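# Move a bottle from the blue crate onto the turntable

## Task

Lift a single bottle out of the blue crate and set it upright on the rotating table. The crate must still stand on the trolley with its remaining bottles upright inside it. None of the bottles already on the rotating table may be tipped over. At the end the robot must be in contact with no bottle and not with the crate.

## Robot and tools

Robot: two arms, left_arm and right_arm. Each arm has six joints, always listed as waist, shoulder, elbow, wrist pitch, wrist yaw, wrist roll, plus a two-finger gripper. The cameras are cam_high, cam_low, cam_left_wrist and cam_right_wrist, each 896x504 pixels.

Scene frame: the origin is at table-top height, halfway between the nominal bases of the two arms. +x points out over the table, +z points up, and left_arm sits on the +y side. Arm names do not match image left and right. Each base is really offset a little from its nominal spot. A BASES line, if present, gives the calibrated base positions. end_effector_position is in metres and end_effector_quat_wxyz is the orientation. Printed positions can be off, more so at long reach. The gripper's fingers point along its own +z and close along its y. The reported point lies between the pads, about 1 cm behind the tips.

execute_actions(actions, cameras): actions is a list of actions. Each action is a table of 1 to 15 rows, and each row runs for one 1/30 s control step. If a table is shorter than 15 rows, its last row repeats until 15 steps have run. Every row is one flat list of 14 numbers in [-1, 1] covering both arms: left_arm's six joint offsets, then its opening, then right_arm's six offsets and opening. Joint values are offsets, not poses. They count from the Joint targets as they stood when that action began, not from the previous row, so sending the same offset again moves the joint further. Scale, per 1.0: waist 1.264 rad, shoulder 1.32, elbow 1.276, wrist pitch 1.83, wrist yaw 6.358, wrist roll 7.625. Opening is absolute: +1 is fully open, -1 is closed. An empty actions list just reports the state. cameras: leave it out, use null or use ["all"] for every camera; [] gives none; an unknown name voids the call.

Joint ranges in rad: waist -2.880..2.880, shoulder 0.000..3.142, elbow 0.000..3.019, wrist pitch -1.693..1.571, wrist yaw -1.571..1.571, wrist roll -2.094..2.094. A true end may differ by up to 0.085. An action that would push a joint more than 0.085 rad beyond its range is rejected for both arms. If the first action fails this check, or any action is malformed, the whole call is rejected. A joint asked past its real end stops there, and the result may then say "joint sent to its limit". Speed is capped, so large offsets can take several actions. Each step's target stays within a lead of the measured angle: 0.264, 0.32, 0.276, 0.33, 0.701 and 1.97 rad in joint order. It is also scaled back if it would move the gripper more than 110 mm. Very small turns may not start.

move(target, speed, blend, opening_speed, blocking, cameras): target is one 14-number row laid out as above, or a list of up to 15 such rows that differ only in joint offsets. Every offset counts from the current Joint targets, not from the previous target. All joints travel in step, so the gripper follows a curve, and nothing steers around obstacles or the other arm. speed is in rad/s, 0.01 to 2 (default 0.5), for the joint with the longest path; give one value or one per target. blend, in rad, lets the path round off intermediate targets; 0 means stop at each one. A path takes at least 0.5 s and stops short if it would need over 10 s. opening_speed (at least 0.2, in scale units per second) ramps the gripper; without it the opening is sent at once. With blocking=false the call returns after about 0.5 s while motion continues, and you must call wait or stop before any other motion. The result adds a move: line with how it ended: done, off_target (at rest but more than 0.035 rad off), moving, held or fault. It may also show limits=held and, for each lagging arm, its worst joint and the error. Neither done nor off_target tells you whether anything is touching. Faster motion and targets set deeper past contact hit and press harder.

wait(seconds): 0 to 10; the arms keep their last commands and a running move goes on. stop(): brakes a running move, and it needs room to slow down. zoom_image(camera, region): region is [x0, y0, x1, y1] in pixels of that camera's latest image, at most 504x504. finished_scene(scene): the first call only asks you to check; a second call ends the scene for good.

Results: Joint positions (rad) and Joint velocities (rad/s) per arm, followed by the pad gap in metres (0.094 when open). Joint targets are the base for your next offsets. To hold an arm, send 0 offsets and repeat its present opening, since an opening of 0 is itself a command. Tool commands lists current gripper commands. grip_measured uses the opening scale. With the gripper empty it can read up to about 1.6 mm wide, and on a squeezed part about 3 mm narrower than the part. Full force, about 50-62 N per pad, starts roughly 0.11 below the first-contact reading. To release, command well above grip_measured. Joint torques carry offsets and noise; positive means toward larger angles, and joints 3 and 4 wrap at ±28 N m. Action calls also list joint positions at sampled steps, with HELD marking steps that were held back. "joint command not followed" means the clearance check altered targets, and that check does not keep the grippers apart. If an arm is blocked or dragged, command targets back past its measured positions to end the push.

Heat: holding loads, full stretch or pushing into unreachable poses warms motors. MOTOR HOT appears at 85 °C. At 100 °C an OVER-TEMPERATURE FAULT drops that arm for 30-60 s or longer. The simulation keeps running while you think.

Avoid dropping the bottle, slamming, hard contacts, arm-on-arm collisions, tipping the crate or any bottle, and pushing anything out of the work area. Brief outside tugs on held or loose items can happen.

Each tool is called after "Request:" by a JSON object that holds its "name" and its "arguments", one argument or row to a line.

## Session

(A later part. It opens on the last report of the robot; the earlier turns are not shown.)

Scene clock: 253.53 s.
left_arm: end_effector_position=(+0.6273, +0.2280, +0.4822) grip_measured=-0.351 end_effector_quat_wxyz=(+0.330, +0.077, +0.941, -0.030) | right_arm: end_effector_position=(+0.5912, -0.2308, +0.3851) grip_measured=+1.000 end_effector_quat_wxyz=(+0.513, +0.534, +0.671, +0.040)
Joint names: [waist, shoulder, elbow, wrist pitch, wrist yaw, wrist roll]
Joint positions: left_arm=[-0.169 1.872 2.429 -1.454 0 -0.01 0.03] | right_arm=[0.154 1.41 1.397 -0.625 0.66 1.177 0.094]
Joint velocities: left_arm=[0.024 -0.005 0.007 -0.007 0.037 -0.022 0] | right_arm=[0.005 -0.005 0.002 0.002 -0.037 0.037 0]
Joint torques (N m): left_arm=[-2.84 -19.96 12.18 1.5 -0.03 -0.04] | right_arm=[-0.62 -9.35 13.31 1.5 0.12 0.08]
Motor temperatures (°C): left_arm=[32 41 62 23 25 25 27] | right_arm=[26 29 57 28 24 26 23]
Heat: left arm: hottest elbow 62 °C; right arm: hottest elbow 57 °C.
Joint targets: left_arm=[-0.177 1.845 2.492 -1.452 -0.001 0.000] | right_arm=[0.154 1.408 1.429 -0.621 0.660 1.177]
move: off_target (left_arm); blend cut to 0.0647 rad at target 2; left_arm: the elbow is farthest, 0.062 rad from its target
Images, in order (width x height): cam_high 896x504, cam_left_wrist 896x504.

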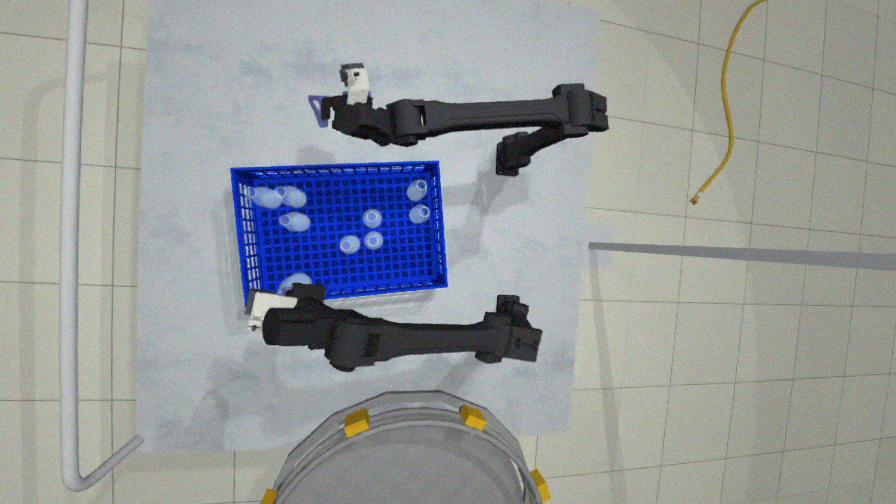

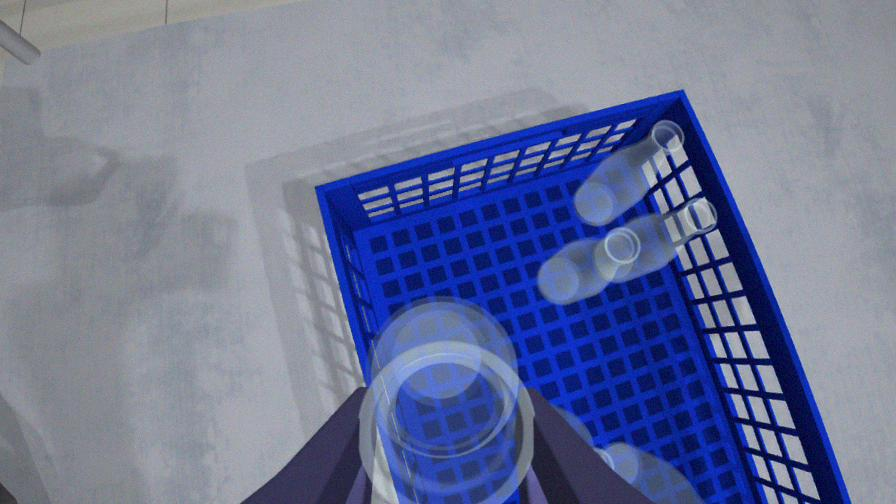

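Request:
{"name": "move", "arguments": {
  "target": [
    [0.1187, -0.2018, -0.174, -0.0005, 0, 0, -0.48, 0, 0, 0, 0, 0, 0, 1],
    [0.356, -0.3598, -0.2398, -0.0251, 0, 0, -0.48, 0, 0, 0, 0, 0, 0, 1],
    [0.712, -0.3598, -0.2398, -0.0251, 0, 0, -0.48, 0, 0, 0, 0, 0, 0, 1]
  ],
  "speed": [0.35, 0.35, 0.45],
  "blend": 0.08,
  "cameras": ["cam_left_wrist", "cam_high", "cam_low"]
}}

Scene clock: 267.90 s.
left_arm: end_effector_position=(+0.3165, +0.6561, +0.6256) grip_measured=-0.351 end_effector_quat_wxyz=(+0.390, -0.324, +0.850, +0.145) | right_arm: end_effector_position=(+0.5912, -0.2308, +0.3851) grip_measured=+1.000 end_effector_quat_wxyz=(+0.513, +0.534, +0.671, +0.040)
Joint names: [waist, shoulder, elbow, wrist pitch, wrist yaw, wrist roll]
Joint positions: left_arm=[0.723 1.384 2.173 -1.503 -0.001 -0.009 0.03] | right_arm=[0.154 1.41 1.397 -0.625 0.66 1.177 0.094]
Joint velocities: left_arm=[-0.015 0.015 0.002 0.002 -0.051 -0.051 0] | right_arm=[-0.005 -0.015 -0.002 0.022 0.066 0.007 0]
Joint torques (N m): left_arm=[-1.79 -10.4 7.39 2.04 0.01 -0.06] | right_arm=[-0.62 -9.41 13.33 1.5 0.12 0.08]
Motor temperatures (°C): left_arm=[32 39 61 23 25 25 27] | right_arm=[26 29 57 28 24 26 23]
Heat: left arm: hottest elbow 61 °C; right arm: hottest elbow 57 °C.
Joint targets: left_arm=[0.723 1.370 2.186 -1.498 -0.001 0.000] | right_arm=[0.154 1.408 1.429 -0.621 0.660 1.177]
move: done
Images, in order (width x height): cam_high 896x504, cam_low 896x504, cam_left_wrist 896x504.

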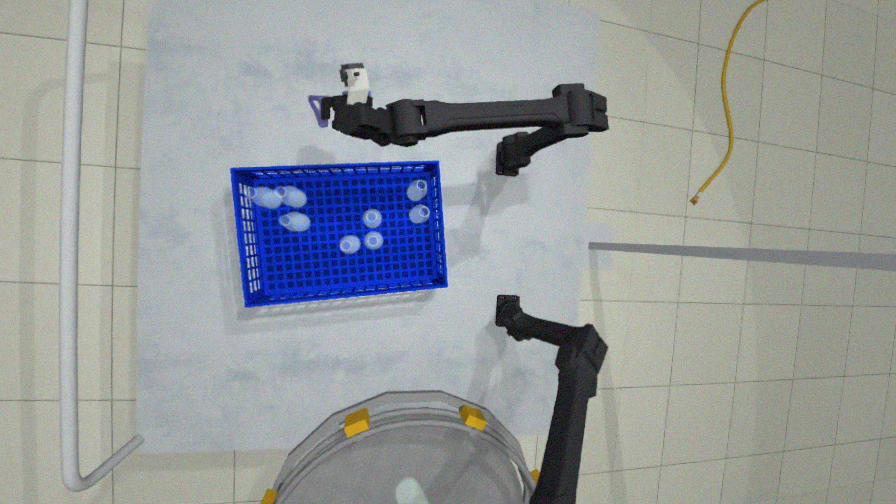

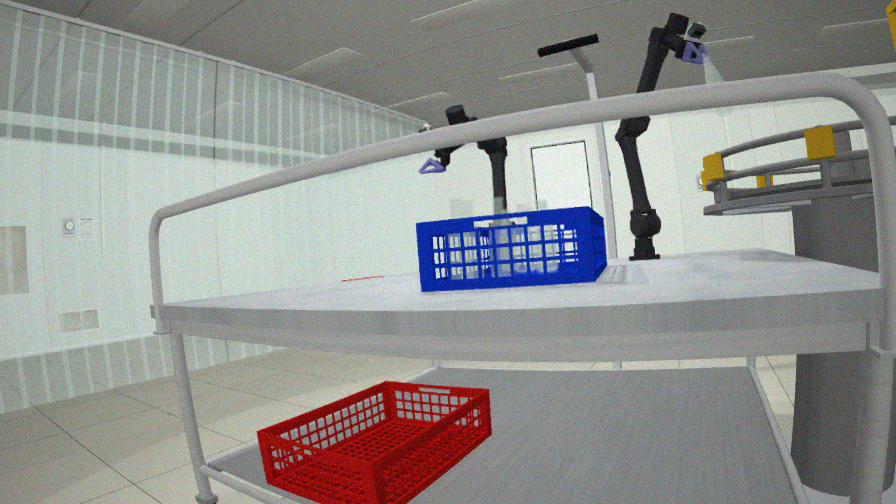

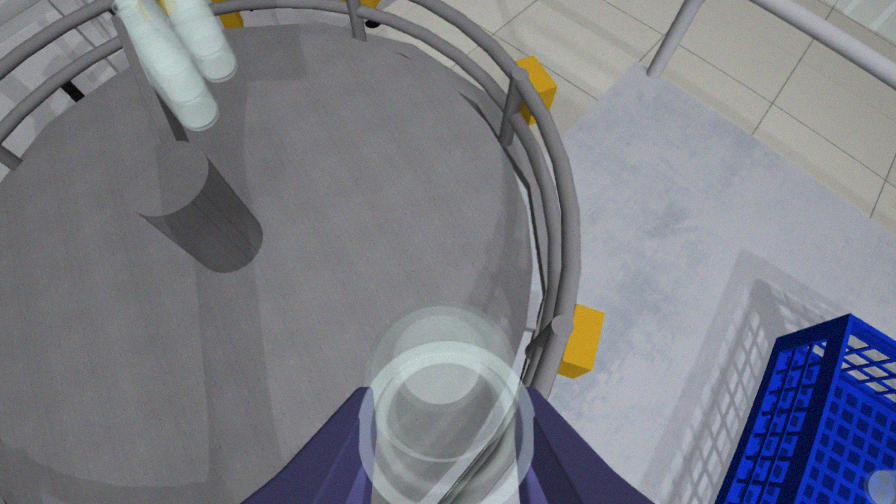

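Request:
{"name": "move", "arguments": {
  "target": [
    [0.2903, 0, 0, 0, 0, 0, -0.48, 0, 0, 0, 0, 0, 0, 1],
    [0.2903, 0.0144, -0.2422, 0.0743, 0, 0, -0.48, 0, 0, 0, 0, 0, 0, 1]
  ],
  "speed": [0.45, 0.35],
  "blend": 0.08,
  "cameras": ["cam_left_wrist", "cam_high"]
}}

Scene clock: 296.70 s.
left_arm: end_effector_position=(+0.2035, +0.7995, +0.4872) grip_measured=-0.351 end_effector_quat_wxyz=(+0.272, -0.492, +0.811, +0.162) | right_arm: end_effector_position=(+0.5912, -0.2308, +0.3851) grip_measured=+1.000 end_effector_quat_wxyz=(+0.513, +0.534, +0.671, +0.040)
Joint names: [waist, shoulder, elbow, wrist pitch, wrist yaw, wrist roll]
Joint positions: left_arm=[1.085 1.403 1.861 -1.384 0.001 -0.009 0.03] | right_arm=[0.154 1.41 1.397 -0.625 0.66 1.177 0.094]
Joint velocities: left_arm=[0.005 0.005 -0.002 0.012 -0.037 -0.037 0.001] | right_arm=[-0.005 0.005 -0.017 0.002 -0.081 -0.022 0]
Joint torques (N m): left_arm=[-1.73 -12.75 9.29 2.43 -0.06 0.01] | right_arm=[-0.5 -9.35 13.31 1.48 0.12 0.08]
Motor temperatures (°C): left_arm=[32 36 55 23 25 25 28] | right_arm=[26 29 58 28 24 26 23]
Heat: left arm: hottest elbow 55 °C; right arm: hottest elbow 58 °C.
Joint targets: left_arm=[1.090 1.389 1.877 -1.362 0.000 0.000] | right_arm=[0.154 1.408 1.429 -0.621 0.660 1.177]
move: done
Images, in order (width x height): cam_high 896x504, cam_left_wrist 896x504.

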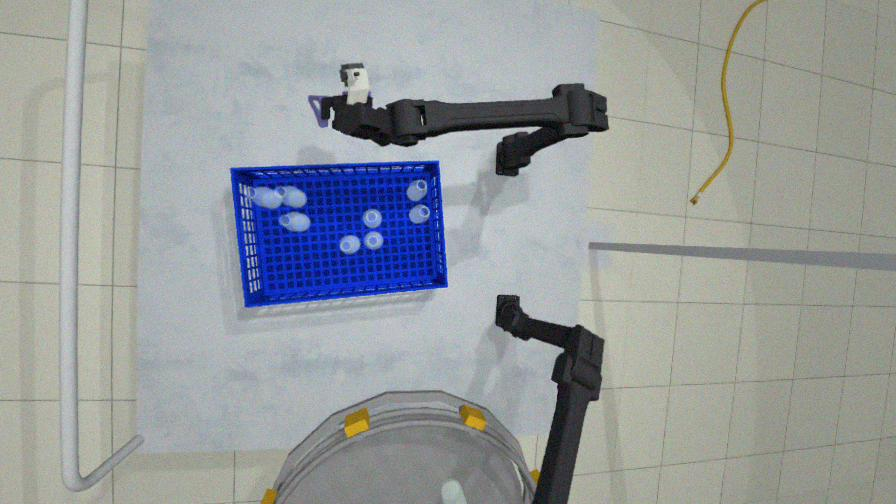

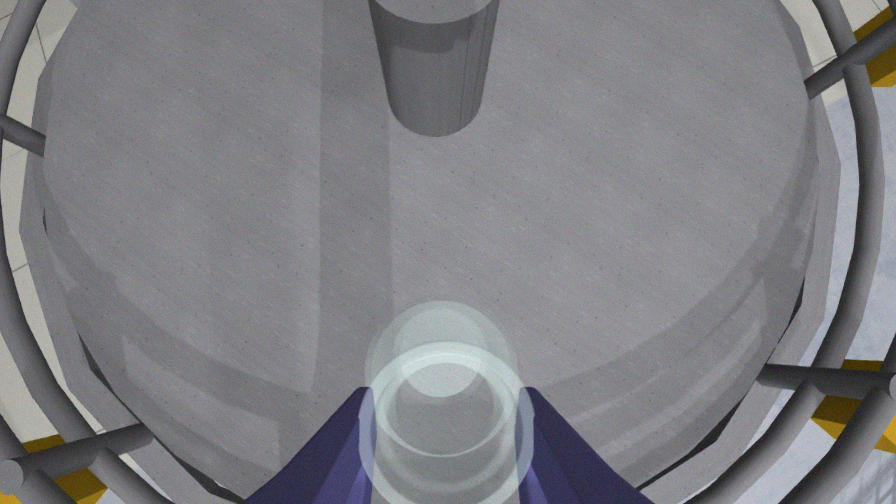

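Request:
{"name": "move", "arguments": {
  "target": [0, -0.01515, -0.0839, 0.041, 0, 0, -0.48, 0, 0, 0, 0, 0, 0, 1],
  "speed": 0.2,
  "cameras": ["cam_left_wrist"]
}}

Scene clock: 308.97 s.
left_arm: end_effector_position=(+0.2076, +0.8073, +0.4485) grip_measured=-0.351 end_effector_quat_wxyz=(+0.262, -0.494, +0.814, +0.156) | right_arm: end_effector_position=(+0.5912, -0.2308, +0.3851) grip_measured=+1.000 end_effector_quat_wxyz=(+0.513, +0.534, +0.671, +0.040)
Joint names: [waist, shoulder, elbow, wrist pitch, wrist yaw, wrist roll]
Joint positions: left_arm=[1.085 1.399 1.756 -1.308 0.001 -0.009 0.03] | right_arm=[0.154 1.41 1.397 -0.625 0.66 1.177 0.094]
Joint velocities: left_arm=[-0.005 -0.015 -0.007 -0.007 -0.007 -0.007 -0.001] | right_arm=[-0.015 -0.015 -0.022 -0.007 0.037 0.022 0]
Joint torques (N m): left_arm=[-1.03 -13.63 9.33 2.33 -0.06 -0.05] | right_arm=[-0.62 -9.41 13.33 1.5 0.12 0.08]
Motor temperatures (°C): left_arm=[32 36 55 23 25 25 28] | right_arm=[26 29 58 27 24 26 23]
Heat: left arm: hottest elbow 55 °C; right arm: hottest elbow 58 °C.
Joint targets: left_arm=[1.090 1.369 1.770 -1.286 0.000 0.000] | right_arm=[0.154 1.408 1.429 -0.621 0.660 1.177]
move: done
Images, in order (width x height): cam_left_wrist 896x504.

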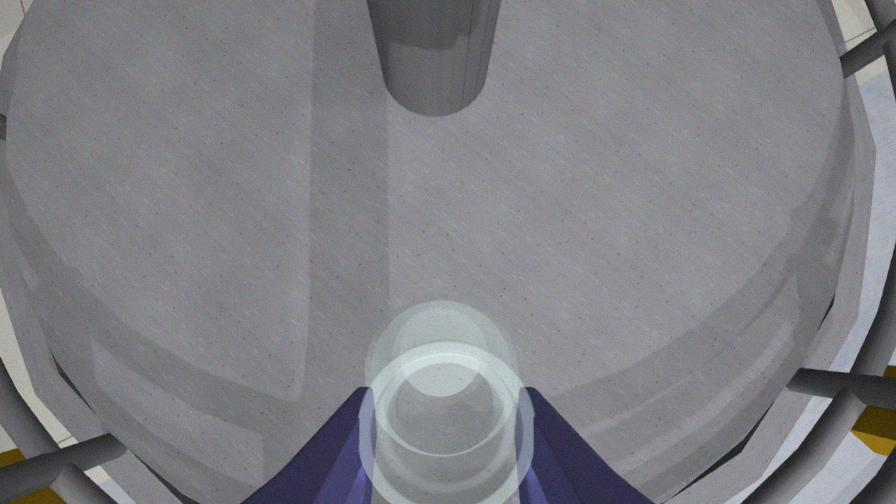

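Request:
{"name": "move", "arguments": {
  "target": [0, -0.0066, -0.0336, 0.0182, 0, 0, -0.48, 0, 0, 0, 0, 0, 0, 1],
  "speed": 0.1,
  "cameras": []
}}

Request:
{"name": "move", "arguments": {
  "target": [0, -0.003, -0.0145, 0.0078, 0, 0, -0.48, 0, 0, 0, 0, 0, 0, 1],
  "speed": 0.08,
  "cameras": ["cam_left_wrist"]
}}

Scene clock: 314.53 s.
left_arm: end_effector_position=(+0.2082, +0.8084, +0.4356) grip_measured=-0.351 end_effector_quat_wxyz=(+0.261, -0.494, +0.815, +0.155) | right_arm: end_effector_position=(+0.5912, -0.2308, +0.3851) grip_measured=+1.000 end_effector_quat_wxyz=(+0.513, +0.534, +0.671, +0.040)
Joint names: [waist, shoulder, elbow, wrist pitch, wrist yaw, wrist roll]
Joint positions: left_arm=[1.085 1.392 1.714 -1.275 0.001 -0.009 0.03] | right_arm=[0.154 1.41 1.397 -0.625 0.66 1.177 0.094]
Joint velocities: left_arm=[-0.015 -0.034 0.012 0.017 0.081 -0.007 -0.001] | right_arm=[-0.005 0.015 0.017 -0.012 -0.051 -0.022 0]
Joint torques (N m): left_arm=[-1.32 -13.8 9.28 2.17 -0.06 -0.05] | right_arm=[-0.62 -9.41 13.31 1.48 0.12 0.08]
Motor temperatures (°C): left_arm=[32 36 55 23 25 25 28] | right_arm=[26 29 58 27 24 26 23]
Heat: left arm: hottest elbow 55 °C; right arm: hottest elbow 58 °C.
Joint targets: left_arm=[1.090 1.360 1.727 -1.253 0.000 0.000] | right_arm=[0.154 1.408 1.429 -0.621 0.660 1.177]
move: done
No camera images: "cameras" was empty.

Scene clock: 315.37 s.
left_arm: end_effector_position=(+0.2082, +0.8084, +0.4304) grip_measured=-0.351 end_effector_quat_wxyz=(+0.261, -0.494, +0.815, +0.155) | right_arm: end_effector_position=(+0.5912, -0.2308, +0.3851) grip_measured=+1.000 end_effector_quat_wxyz=(+0.513, +0.534, +0.671, +0.040)
Joint names: [waist, shoulder, elbow, wrist pitch, wrist yaw, wrist roll]
Joint positions: left_arm=[1.085 1.388 1.696 -1.262 0.001 -0.009 0.03] | right_arm=[0.154 1.41 1.397 -0.625 0.66 1.177 0.094]
Joint velocities: left_arm=[0.015 -0.015 -0.032 0.002 0.022 -0.051 0] | right_arm=[0.005 -0.015 -0.007 0.002 -0.095 -0.037 0]
Joint torques (N m): left_arm=[-1.38 -14.04 9.35 2.18 -0.08 -0.01] | right_arm=[-0.62 -9.41 13.33 1.5 0.12 0.08]
Motor temperatures (°C): left_arm=[32 36 55 23 25 25 28] | right_arm=[26 29 58 27 24 26 23]
Heat: left arm: hottest elbow 55 °C; right arm: hottest elbow 58 °C.
Joint targets: left_arm=[1.090 1.357 1.708 -1.239 0.000 0.000] | right_arm=[0.154 1.408 1.429 -0.621 0.660 1.177]
move: done
Images, in order (width x height): cam_left_wrist 896x504.

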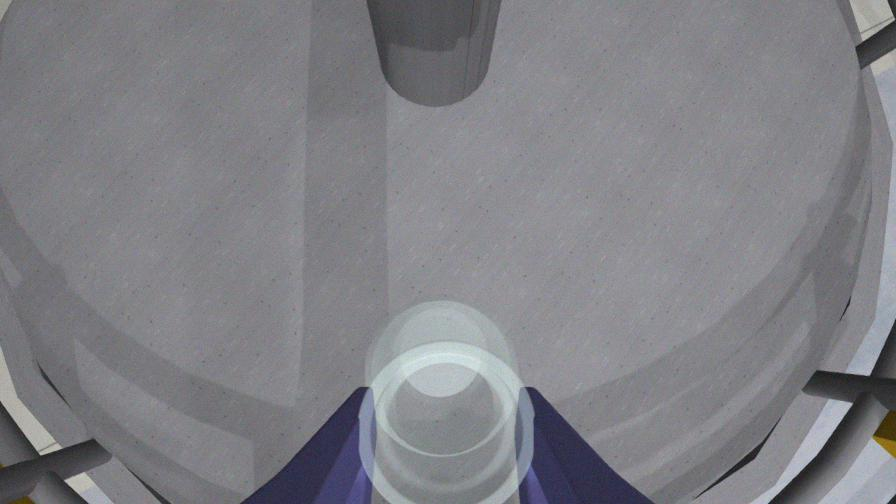

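Request:
{"name": "move", "arguments": {
  "target": [0, -0.003, -0.0145, 0.0078, 0, 0, -0.48, 0, 0, 0, 0, 0, 0, 1],
  "speed": 0.08,
  "cameras": ["cam_left_wrist"]
}}

Scene clock: 319.03 s.
left_arm: end_effector_position=(+0.2083, +0.8086, +0.4251) grip_measured=-0.351 end_effector_quat_wxyz=(+0.261, -0.494, +0.815, +0.155) | right_arm: end_effector_position=(+0.5912, -0.2308, +0.3851) grip_measured=+1.000 end_effector_quat_wxyz=(+0.513, +0.534, +0.671, +0.040)
Joint names: [waist, shoulder, elbow, wrist pitch, wrist yaw, wrist roll]
Joint positions: left_arm=[1.085 1.384 1.677 -1.247 0.001 -0.009 0.03] | right_arm=[0.154 1.41 1.397 -0.625 0.66 1.177 0.094]
Joint velocities: left_arm=[-0.015 -0.015 -0.002 0.007 -0.007 -0.022 0] | right_arm=[-0.015 -0.024 -0.007 -0.002 0.037 -0.037 0]
Joint torques (N m): left_arm=[-1.67 -13.8 9.31 2.36 -0.09 -0.05] | right_arm=[-0.56 -9.41 13.33 1.5 0.12 0.08]
Motor temperatures (°C): left_arm=[32 36 54 23 25 25 28] | right_arm=[26 29 58 27 24 26 23]
Heat: left arm: hottest elbow 54 °C; right arm: hottest elbow 58 °C.
Joint targets: left_arm=[1.090 1.353 1.690 -1.225 0.000 0.000] | right_arm=[0.154 1.408 1.429 -0.621 0.660 1.177]
move: done
Images, in order (width x height): cam_left_wrist 896x504.

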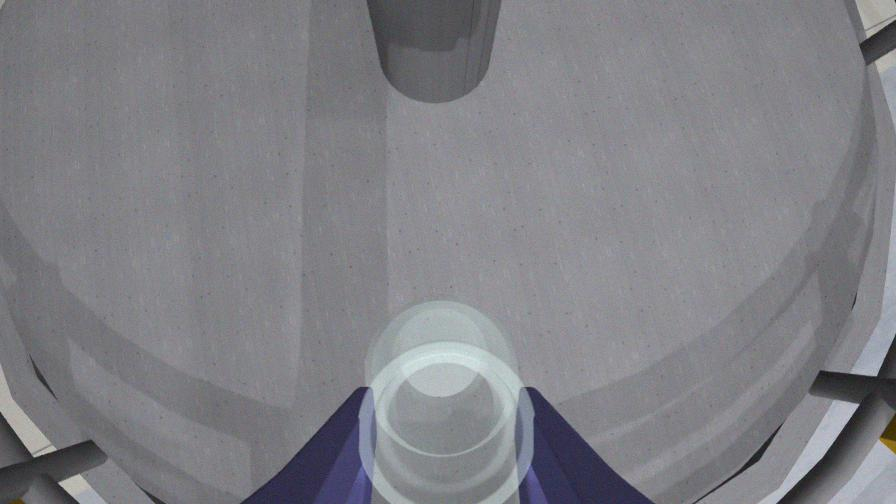

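Request:
{"name": "move", "arguments": {
  "target": [0, -0.003, -0.0145, 0.0078, 0, 0, -0.48, 0, 0, 0, 0, 0, 0, 1],
  "speed": 0.08,
  "cameras": ["cam_left_wrist"]
}}

Scene clock: 322.50 s.
left_arm: end_effector_position=(+0.2083, +0.8086, +0.4196) grip_measured=-0.351 end_effector_quat_wxyz=(+0.261, -0.494, +0.815, +0.155) | right_arm: end_effector_position=(+0.5912, -0.2308, +0.3851) grip_measured=+1.000 end_effector_quat_wxyz=(+0.513, +0.534, +0.671, +0.040)
Joint names: [waist, shoulder, elbow, wrist pitch, wrist yaw, wrist roll]
Joint positions: left_arm=[1.085 1.38 1.659 -1.233 0.001 -0.009 0.03] | right_arm=[0.154 1.41 1.397 -0.625 0.66 1.177 0.094]
Joint velocities: left_arm=[-0.005 -0.024 -0.002 0.002 0.007 0.051 -0.001] | right_arm=[-0.005 -0.015 -0.017 -0.007 -0.037 -0.081 0]
Joint torques (N m): left_arm=[-1.14 -13.98 9.48 2.22 -0.05 -0.03] | right_arm=[-0.62 -9.41 13.34 1.5 0.12 0.08]
Motor temperatures (°C): left_arm=[32 36 54 23 25 25 28] | right_arm=[26 29 58 27 24 26 23]
Heat: left arm: hottest elbow 54 °C; right arm: hottest elbow 58 °C.
Joint targets: left_arm=[1.090 1.349 1.671 -1.211 0.000 0.000] | right_arm=[0.154 1.408 1.429 -0.621 0.660 1.177]
move: done
Images, in order (width x height): cam_left_wrist 896x504.

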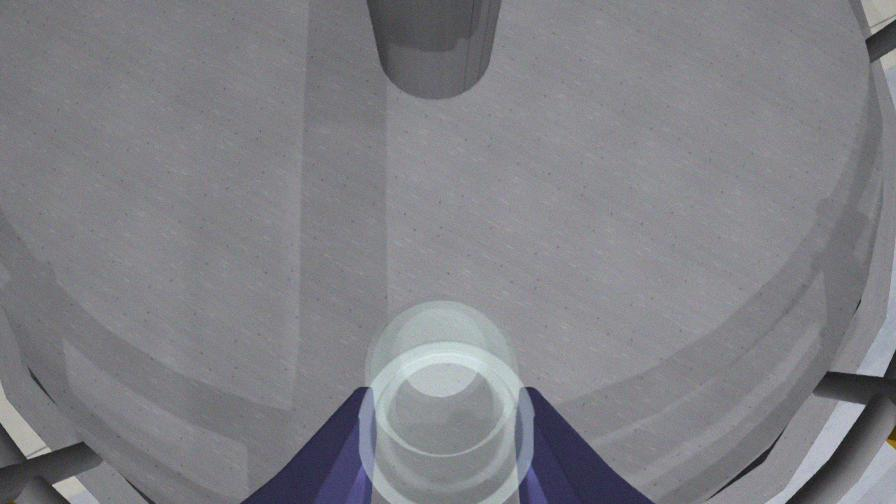

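Request:
{"name": "move", "arguments": {
  "target": [0, -0.003, -0.0145, 0.0078, 0, 0, -0.48, 0, 0, 0, 0, 0, 0, 1],
  "speed": 0.08,
  "cameras": ["cam_left_wrist"]
}}

Scene clock: 327.67 s.
left_arm: end_effector_position=(+0.2083, +0.8085, +0.4144) grip_measured=-0.351 end_effector_quat_wxyz=(+0.261, -0.494, +0.815, +0.155) | right_arm: end_effector_position=(+0.5912, -0.2308, +0.3851) grip_measured=+1.000 end_effector_quat_wxyz=(+0.513, +0.534, +0.671, +0.040)
Joint names: [waist, shoulder, elbow, wrist pitch, wrist yaw, wrist roll]
Joint positions: left_arm=[1.085 1.376 1.64 -1.218 0.001 -0.009 0.03] | right_arm=[0.154 1.41 1.397 -0.625 0.66 1.177 0.094]
Joint velocities: left_arm=[-0.015 0.005 0.007 -0.012 -0.051 0.007 0] | right_arm=[0.005 -0.005 -0.012 -0.007 -0.022 -0.081 0]
Joint torques (N m): left_arm=[-1.26 -13.86 9.46 2.21 -0.07 -0.06] | right_arm=[-0.56 -9.41 13.33 1.5 0.12 0.08]
Motor temperatures (°C): left_arm=[32 36 54 23 25 25 28] | right_arm=[26 29 58 27 24 26 23]
Heat: left arm: hottest elbow 54 °C; right arm: hottest elbow 58 °C.
Joint targets: left_arm=[1.090 1.345 1.653 -1.196 0.000 0.000] | right_arm=[0.154 1.408 1.429 -0.621 0.660 1.177]
move: done
Images, in order (width x height): cam_left_wrist 896x504.

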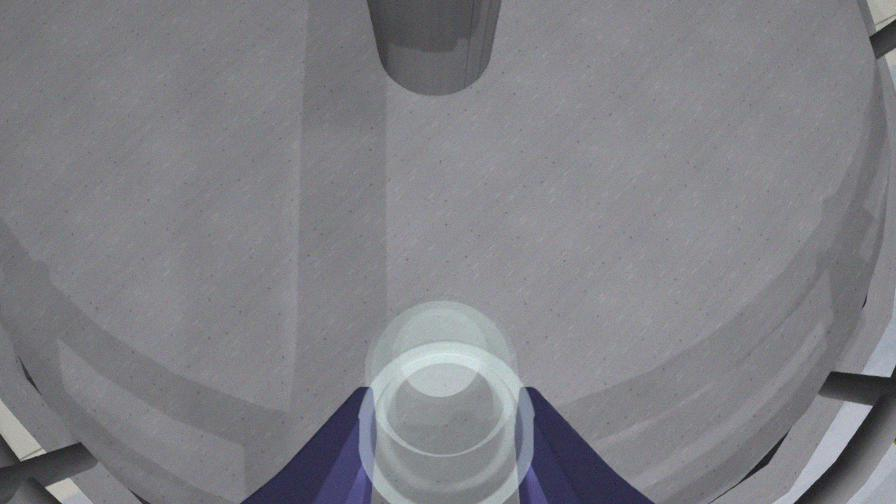

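Request:
{"name": "move", "arguments": {
  "target": [0, -0.003, -0.0145, 0.0078, 0, 0, -0.48, 0, 0, 0, 0, 0, 0, 1],
  "speed": 0.08,
  "cameras": ["cam_left_wrist"]
}}

Scene clock: 345.23 s.
left_arm: end_effector_position=(+0.2082, +0.8083, +0.4088) grip_measured=-0.351 end_effector_quat_wxyz=(+0.261, -0.494, +0.815, +0.155) | right_arm: end_effector_position=(+0.5912, -0.2308, +0.3851) grip_measured=+1.000 end_effector_quat_wxyz=(+0.513, +0.534, +0.671, +0.040)
Joint names: [waist, shoulder, elbow, wrist pitch, wrist yaw, wrist roll]
Joint positions: left_arm=[1.085 1.372 1.622 -1.204 0.001 -0.009 0.03] | right_arm=[0.154 1.41 1.397 -0.625 0.66 1.177 0.094]
Joint velocities: left_arm=[-0.034 -0.005 0.012 0.012 0.022 0.022 0] | right_arm=[-0.005 -0.005 -0.007 0.037 0.007 0.022 0]
Joint torques (N m): left_arm=[-1.2 -13.92 9.22 2.4 -0.05 -0.01] | right_arm=[-0.62 -9.41 13.33 1.48 0.12 0.08]
Motor temperatures (°C): left_arm=[32 36 52 23 25 25 28] | right_arm=[26 29 59 27 24 26 23]
Heat: left arm: hottest elbow 52 °C; right arm: hottest elbow 59 °C.
Joint targets: left_arm=[1.090 1.341 1.634 -1.182 0.000 0.000] | right_arm=[0.154 1.408 1.429 -0.621 0.660 1.177]
move: done
Images, in order (width x height): cam_left_wrist 896x504.

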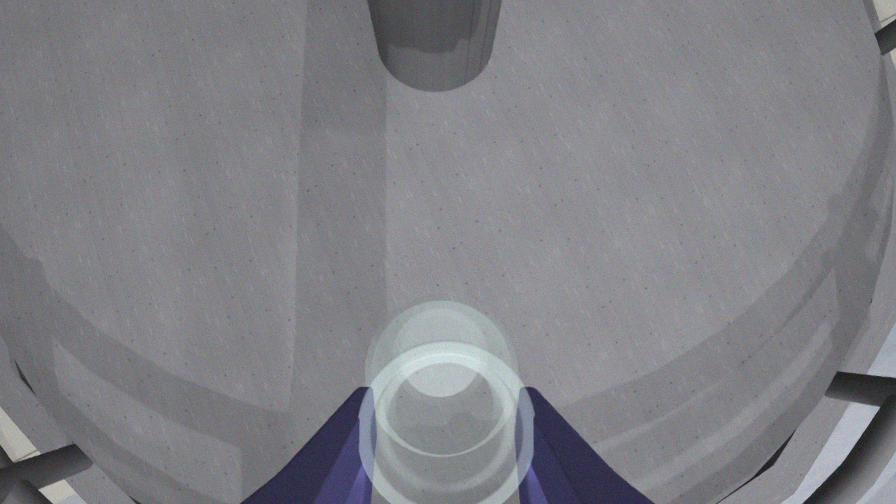

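Request:
{"name": "move", "arguments": {
  "target": [0, -0.003, -0.0145, 0.0078, 0, 0, -0.48, 0, 0, 0, 0, 0, 0, 1],
  "speed": 0.08,
  "cameras": []
}}

Scene clock: 349.80 s.
left_arm: end_effector_position=(+0.2080, +0.8080, +0.4033) grip_measured=-0.351 end_effector_quat_wxyz=(+0.261, -0.494, +0.815, +0.155) | right_arm: end_effector_position=(+0.5912, -0.2308, +0.3851) grip_measured=+1.000 end_effector_quat_wxyz=(+0.513, +0.534, +0.671, +0.040)
Joint names: [waist, shoulder, elbow, wrist pitch, wrist yaw, wrist roll]
Joint positions: left_arm=[1.085 1.368 1.603 -1.19 0.001 -0.009 0.03] | right_arm=[0.154 1.41 1.397 -0.625 0.66 1.177 0.094]
Joint velocities: left_arm=[0.005 -0.015 0.012 -0.002 0.022 0.007 -0.001] | right_arm=[-0.005 -0.005 -0.007 -0.017 -0.066 -0.037 0]
Joint torques (N m): left_arm=[-0.73 -14.39 9.44 2.29 -0.06 -0.02] | right_arm=[-0.62 -9.35 13.33 1.5 0.12 0.08]
Motor temperatures (°C): left_arm=[32 36 53 23 25 25 28] | right_arm=[26 29 59 27 24 26 23]
Heat: left arm: hottest elbow 53 °C; right arm: hottest elbow 59 °C.
Joint targets: left_arm=[1.090 1.337 1.616 -1.168 0.000 0.000] | right_arm=[0.154 1.408 1.429 -0.621 0.660 1.177]
move: done
No camera images: "cameras" was empty.

Request:
{"name": "move", "arguments": {
  "target": [0, -0.003, -0.0145, 0.0078, 0, 0, -0.48, 0, 0, 0, 0, 0, 0, 1],
  "speed": 0.08,
  "cameras": ["cam_left_wrist", "cam_high"]
}}

Scene clock: 352.77 s.
left_arm: end_effector_position=(+0.2079, +0.8078, +0.3979) grip_measured=-0.351 end_effector_quat_wxyz=(+0.261, -0.494, +0.815, +0.155) | right_arm: end_effector_position=(+0.5912, -0.2308, +0.3851) grip_measured=+1.000 end_effector_quat_wxyz=(+0.513, +0.534, +0.671, +0.040)
Joint names: [waist, shoulder, elbow, wrist pitch, wrist yaw, wrist roll]
Joint positions: left_arm=[1.085 1.364 1.585 -1.176 0.001 -0.009 0.03] | right_arm=[0.154 1.41 1.397 -0.625 0.66 1.177 0.094]
Joint velocities: left_arm=[-0.005 -0.005 0.012 -0.002 -0.051 0.007 0] | right_arm=[-0.005 -0.005 0.002 0.002 -0.022 -0.007 0]
Joint torques (N m): left_arm=[-1.08 -14.21 9.54 2.32 -0.06 -0.07] | right_arm=[-0.62 -9.41 13.31 1.5 0.13 0.08]
Motor temperatures (°C): left_arm=[32 36 53 23 25 25 28] | right_arm=[26 29 59 27 24 26 23]
Heat: left arm: hottest elbow 53 °C; right arm: hottest elbow 59 °C.
Joint targets: left_arm=[1.090 1.333 1.597 -1.153 0.000 0.000] | right_arm=[0.154 1.408 1.429 -0.621 0.660 1.177]
move: done
Images, in order (width x height): cam_high 896x504, cam_left_wrist 896x504.

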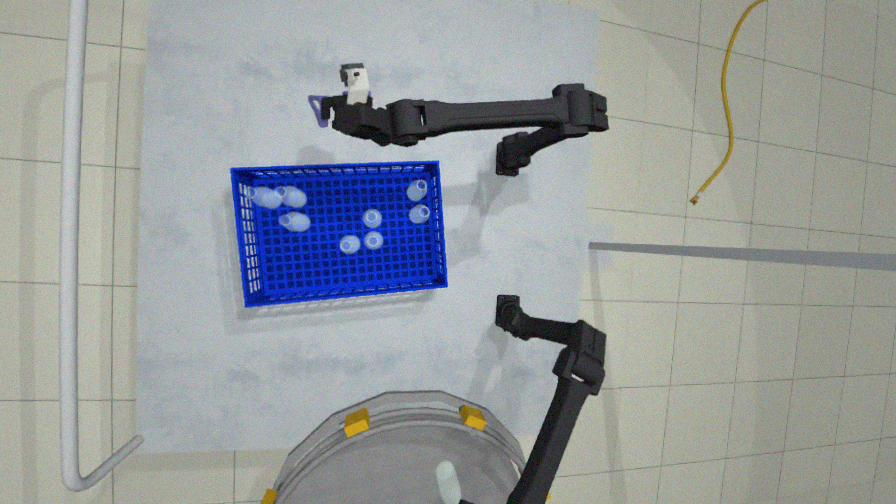

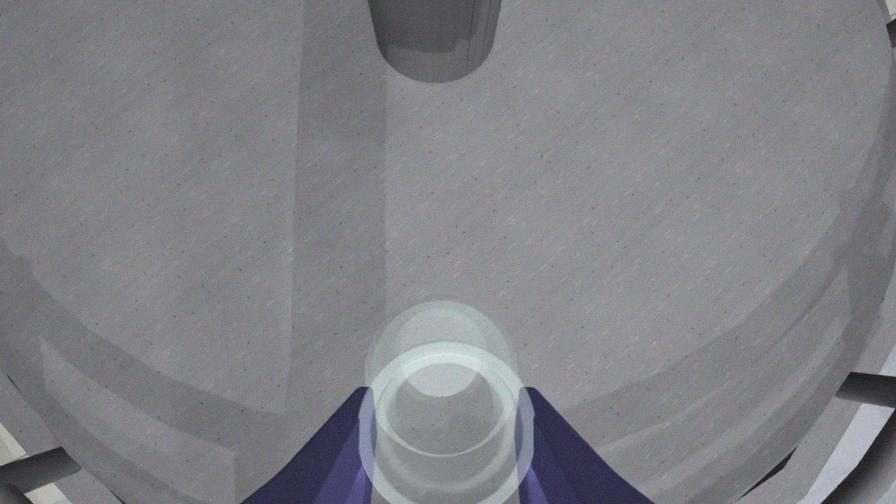

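Request:
{"name": "move", "arguments": {
  "target": [0, -0.003, -0.0145, 0.0078, 0, 0, -0.48, 0, 0, 0, 0, 0, 0, 1],
  "speed": 0.08,
  "cameras": []
}}

Scene clock: 374.37 s.
left_arm: end_effector_position=(+0.2077, +0.8074, +0.3923) grip_measured=-0.351 end_effector_quat_wxyz=(+0.260, -0.494, +0.815, +0.155) | right_arm: end_effector_position=(+0.5912, -0.2308, +0.3851) grip_measured=+1.000 end_effector_quat_wxyz=(+0.513, +0.534, +0.671, +0.040)
Joint names: [waist, shoulder, elbow, wrist pitch, wrist yaw, wrist roll]
Joint positions: left_arm=[1.085 1.36 1.566 -1.162 0.001 -0.009 0.03] | right_arm=[0.154 1.41 1.397 -0.625 0.66 1.177 0.094]
Joint velocities: left_arm=[-0.024 -0.015 -0.002 0.007 -0.007 0.037 0] | right_arm=[-0.005 0.005 -0.022 0.002 -0.007 -0.007 0]
Joint torques (N m): left_arm=[-1.55 -13.98 9.48 2.24 -0.07 -0.02] | right_arm=[-0.62 -9.41 13.33 1.5 0.12 0.08]
Motor temperatures (°C): left_arm=[32 34 52 23 25 25 28] | right_arm=[26 29 59 27 24 26 23]
Heat: left arm: hottest elbow 52 °C; right arm: hottest elbow 59 °C.
Joint targets: left_arm=[1.090 1.329 1.579 -1.139 0.000 0.000] | right_arm=[0.154 1.408 1.429 -0.621 0.660 1.177]
move: done
No camera images: "cameras" was empty.

Request:
{"name": "move", "arguments": {
  "target": [0, -0.003, -0.0145, 0.0081, 0, 0, -0.48, 0, 0, 0, 0, 0, 0, 1],
  "speed": 0.08,
  "cameras": []
}}

Scene clock: 381.33 s.
left_arm: end_effector_position=(+0.2075, +0.8071, +0.3869) grip_measured=-0.351 end_effector_quat_wxyz=(+0.261, -0.494, +0.815, +0.155) | right_arm: end_effector_position=(+0.5912, -0.2308, +0.3851) grip_measured=+1.000 end_effector_quat_wxyz=(+0.513, +0.534, +0.671, +0.040)
Joint names: [waist, shoulder, elbow, wrist pitch, wrist yaw, wrist roll]
Joint positions: left_arm=[1.085 1.356 1.548 -1.147 0.001 -0.009 0.03] | right_arm=[0.154 1.41 1.397 -0.625 0.66 1.177 0.094]
Joint velocities: left_arm=[0.005 -0.005 0.012 0.027 0.007 0.022 0] | right_arm=[-0.005 -0.015 -0.017 0.007 -0.037 -0.051 0]
Joint torques (N m): left_arm=[-1.32 -13.68 9.44 2.25 -0.07 -0.02] | right_arm=[-0.62 -9.41 13.33 1.5 0.12 0.08]
Motor temperatures (°C): left_arm=[32 34 52 23 25 25 29] | right_arm=[26 29 59 27 24 26 23]
Heat: left arm: hottest elbow 52 °C; right arm: hottest elbow 59 °C.
Joint targets: left_arm=[1.090 1.325 1.560 -1.124 0.000 0.000] | right_arm=[0.154 1.408 1.429 -0.621 0.660 1.177]
move: done
No camera images: "cameras" was empty.

Request:
{"name": "move", "arguments": {
  "target": [0, -0.003, -0.0145, 0.0081, 0, 0, -0.48, 0, 0, 0, 0, 0, 0, 1],
  "speed": 0.08,
  "cameras": ["cam_left_wrist", "cam_low"]
}}

Scene clock: 384.60 s.
left_arm: end_effector_position=(+0.2073, +0.8065, +0.3833) grip_measured=-0.351 end_effector_quat_wxyz=(+0.262, -0.494, +0.814, +0.156) | right_arm: end_effector_position=(+0.5912, -0.2308, +0.3851) grip_measured=+1.000 end_effector_quat_wxyz=(+0.513, +0.534, +0.671, +0.040)
Joint names: [waist, shoulder, elbow, wrist pitch, wrist yaw, wrist roll]
Joint positions: left_arm=[1.085 1.35 1.531 -1.131 0.001 -0.009 0.03] | right_arm=[0.154 1.41 1.397 -0.625 0.66 1.177 0.094]
Joint velocities: left_arm=[-0.024 0.005 -0.012 0.007 -0.007 0.066 0] | right_arm=[-0.024 0.015 0.007 -0.002 0.022 -0.081 0]
Joint torques (N m): left_arm=[-1.03 -13.8 9.44 2.4 -0.09 -0.03] | right_arm=[-0.56 -9.41 13.33 1.5 0.12 0.08]
Motor temperatures (°C): left_arm=[32 34 53 23 25 25 29] | right_arm=[26 29 59 27 24 26 23]
Heat: left arm: hottest elbow 53 °C; right arm: hottest elbow 59 °C.
Joint targets: left_arm=[1.090 1.321 1.542 -1.109 0.000 0.000] | right_arm=[0.154 1.408 1.429 -0.621 0.660 1.177]
move: done
Images, in order (width x height): cam_low 896x504, cam_left_wrist 896x504.

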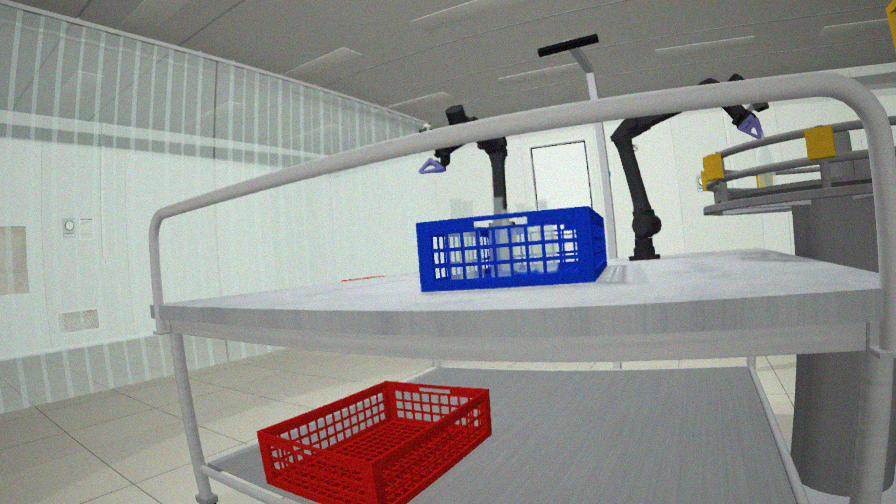

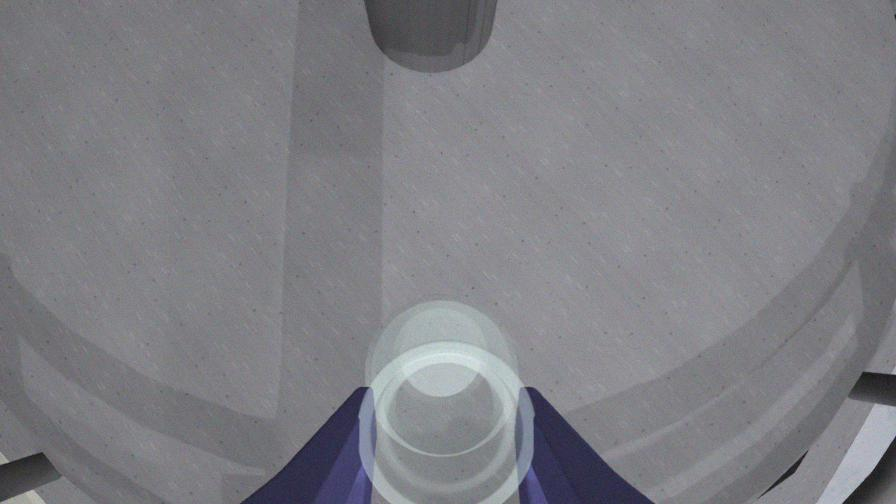

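Request:
{"name": "move", "arguments": {
  "target": [0, -0.002, -0.01, 0.0056, 0, 0, -0.48, 0, 0, 0, 0, 0, 0, 1],
  "speed": 0.08,
  "cameras": ["cam_left_wrist"]
}}

Scene clock: 394.47 s.
left_arm: end_effector_position=(+0.2074, +0.8061, +0.3833) grip_measured=-0.352 end_effector_quat_wxyz=(+0.267, -0.493, +0.813, +0.158) | right_arm: end_effector_position=(+0.5912, -0.2308, +0.3851) grip_measured=+1.000 end_effector_quat_wxyz=(+0.513, +0.534, +0.671, +0.040)
Joint names: [waist, shoulder, elbow, wrist pitch, wrist yaw, wrist roll]
Joint positions: left_arm=[1.085 1.344 1.521 -1.118 0.002 -0.008 0.03] | right_arm=[0.154 1.41 1.397 -0.625 0.66 1.177 0.094]
Joint velocities: left_arm=[0.005 -0.005 0.002 0.002 -0.037 0.022 0] | right_arm=[-0.005 0.005 0.002 0.007 -0.066 0.007 0]
Joint torques (N m): left_arm=[-1.14 -13.1 9.21 2.29 -0.21 -0.05] | right_arm=[-0.62 -9.35 13.33 1.48 0.12 0.08]
Motor temperatures (°C): left_arm=[32 34 54 23 25 25 29] | right_arm=[26 29 60 27 24 26 23]
Heat: left arm: hottest elbow 54 °C; right arm: hottest elbow 60 °C.
Joint targets: left_arm=[1.090 1.318 1.529 -1.099 -0.001 0.000] | right_arm=[0.154 1.408 1.429 -0.621 0.660 1.177]
move: done
Images, in order (width x height): cam_left_wrist 896x504.

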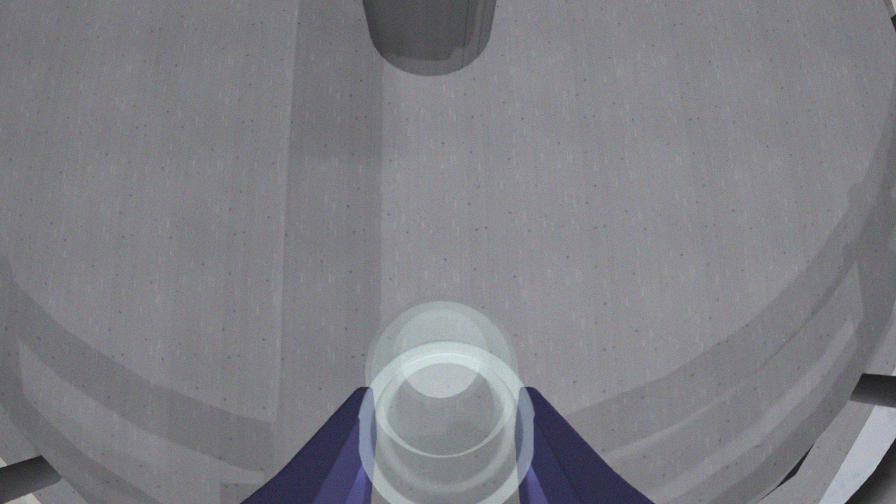

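Request:
{"name": "move", "arguments": {
  "target": [0, -0.0386, 0.098, -0.1005, 0, 0, 1, 0, 0, 0, 0, 0, 0, 1],
  "speed": 0.3,
  "cameras": ["cam_left_wrist", "cam_high"]
}}

Scene clock: 416.93 s.
left_arm: end_effector_position=(+0.1867, +0.7672, +0.4388) grip_measured=+0.998 end_effector_quat_wxyz=(+0.266, -0.492, +0.814, +0.157) | right_arm: end_effector_position=(+0.5912, -0.2308, +0.3851) grip_measured=+1.000 end_effector_quat_wxyz=(+0.513, +0.534, +0.671, +0.040)
Joint names: [waist, shoulder, elbow, wrist pitch, wrist yaw, wrist roll]
Joint positions: left_arm=[1.085 1.269 1.604 -1.277 0.002 -0.007 0.094] | right_arm=[0.154 1.41 1.397 -0.625 0.66 1.177 0.094]
Joint velocities: left_arm=[0.005 0.015 -0.007 -0.002 0.051 -0.007 -0.001] | right_arm=[0.005 -0.015 0.032 -0.012 0.007 0.007 0]
Joint torques (N m): left_arm=[-0.79 -9.82 11.95 1.1 -0.14 -0.04] | right_arm=[-0.67 -9.35 13.34 1.5 0.12 0.08]
Motor temperatures (°C): left_arm=[32 35 55 23 25 25 29] | right_arm=[25 29 60 27 24 26 23]
Heat: left arm: hottest elbow 55 °C; right arm: hottest elbow 60 °C.
Joint targets: left_arm=[1.090 1.267 1.654 -1.283 0.000 0.000] | right_arm=[0.154 1.408 1.429 -0.621 0.660 1.177]
move: off_target (left_arm); left_arm: the elbow is farthest, 0.050 rad from its target
Images, in order (width x height): cam_high 896x504, cam_left_wrist 896x504.

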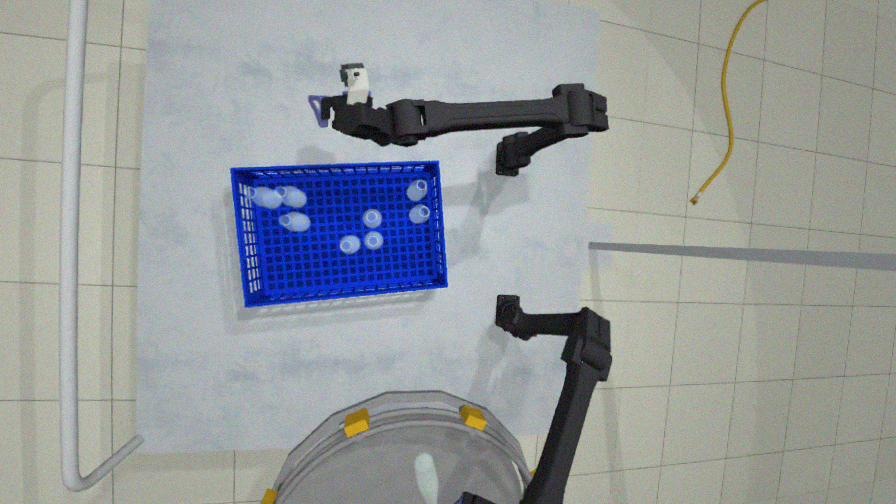

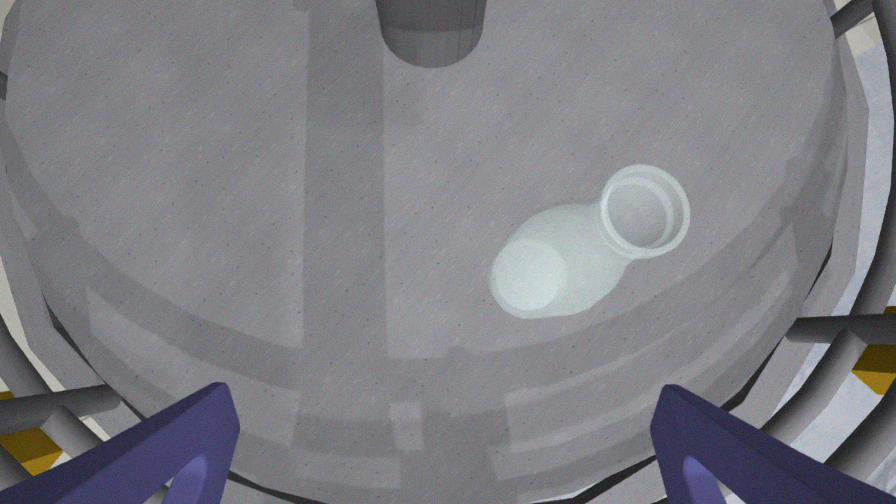

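Request:
{"name": "move", "arguments": {
  "target": [
    [0, -0.1076, 0.0564, -0.0333, 0, 0, 1, 0, 0, 0, 0, 0, 0, 1],
    [0, -0.1076, 0.0564, 0.2127, 0, 0, 1, 0, 0, 0, 0, 0, 0, 1]
  ],
  "speed": [0.4, 0.6],
  "blend": 0.05,
  "cameras": ["cam_left_wrist", "cam_high"]
}}

Scene clock: 424.93 s.
left_arm: end_effector_position=(+0.1833, +0.7609, +0.6257) grip_measured=+0.998 end_effector_quat_wxyz=(+0.497, -0.422, +0.699, +0.295) | right_arm: end_effector_position=(+0.5912, -0.2308, +0.3851) grip_measured=+1.000 end_effector_quat_wxyz=(+0.513, +0.534, +0.671, +0.040)
Joint names: [waist, shoulder, elbow, wrist pitch, wrist yaw, wrist roll]
Joint positions: left_arm=[1.085 1.123 1.693 -0.91 0.002 -0.007 0.094] | right_arm=[0.154 1.41 1.397 -0.625 0.66 1.177 0.094]
Joint velocities: left_arm=[-0.005 -0.005 -0.007 0.017 -0.022 -0.037 0] | right_arm=[-0.005 -0.005 -0.017 -0.002 -0.051 -0.051 0]
Joint torques (N m): left_arm=[-1.73 -6.48 10.32 2.56 -0.12 -0.04] | right_arm=[-0.56 -9.35 13.33 1.5 0.12 0.08]
Motor temperatures (°C): left_arm=[31 35 56 23 25 25 28] | right_arm=[25 29 60 27 24 26 23]
Heat: left arm: hottest elbow 56 °C; right arm: hottest elbow 60 °C.
Joint targets: left_arm=[1.090 1.125 1.726 -0.894 0.000 0.000] | right_arm=[0.154 1.408 1.429 -0.621 0.660 1.177]
move: done
Images, in order (width x height): cam_high 896x504, cam_left_wrist 896x504.

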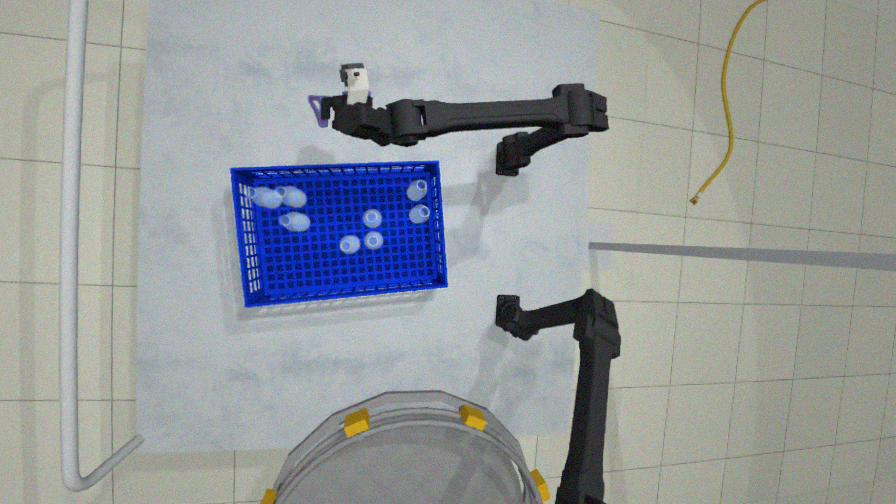

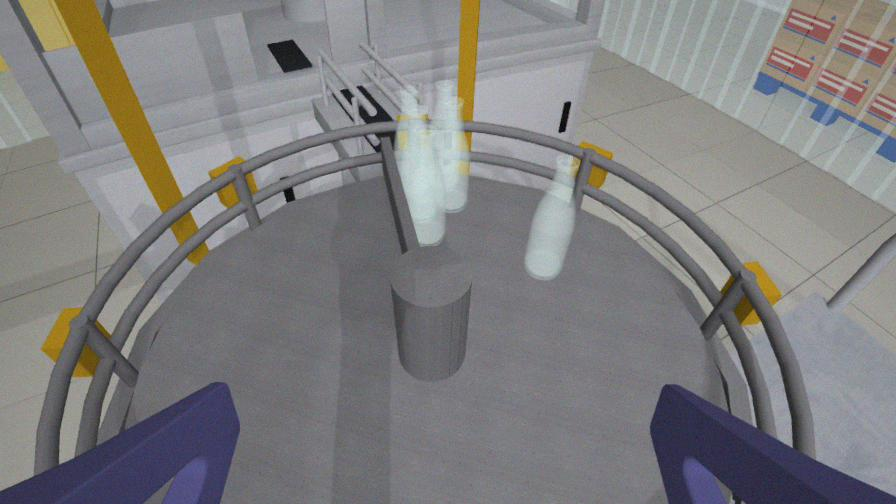

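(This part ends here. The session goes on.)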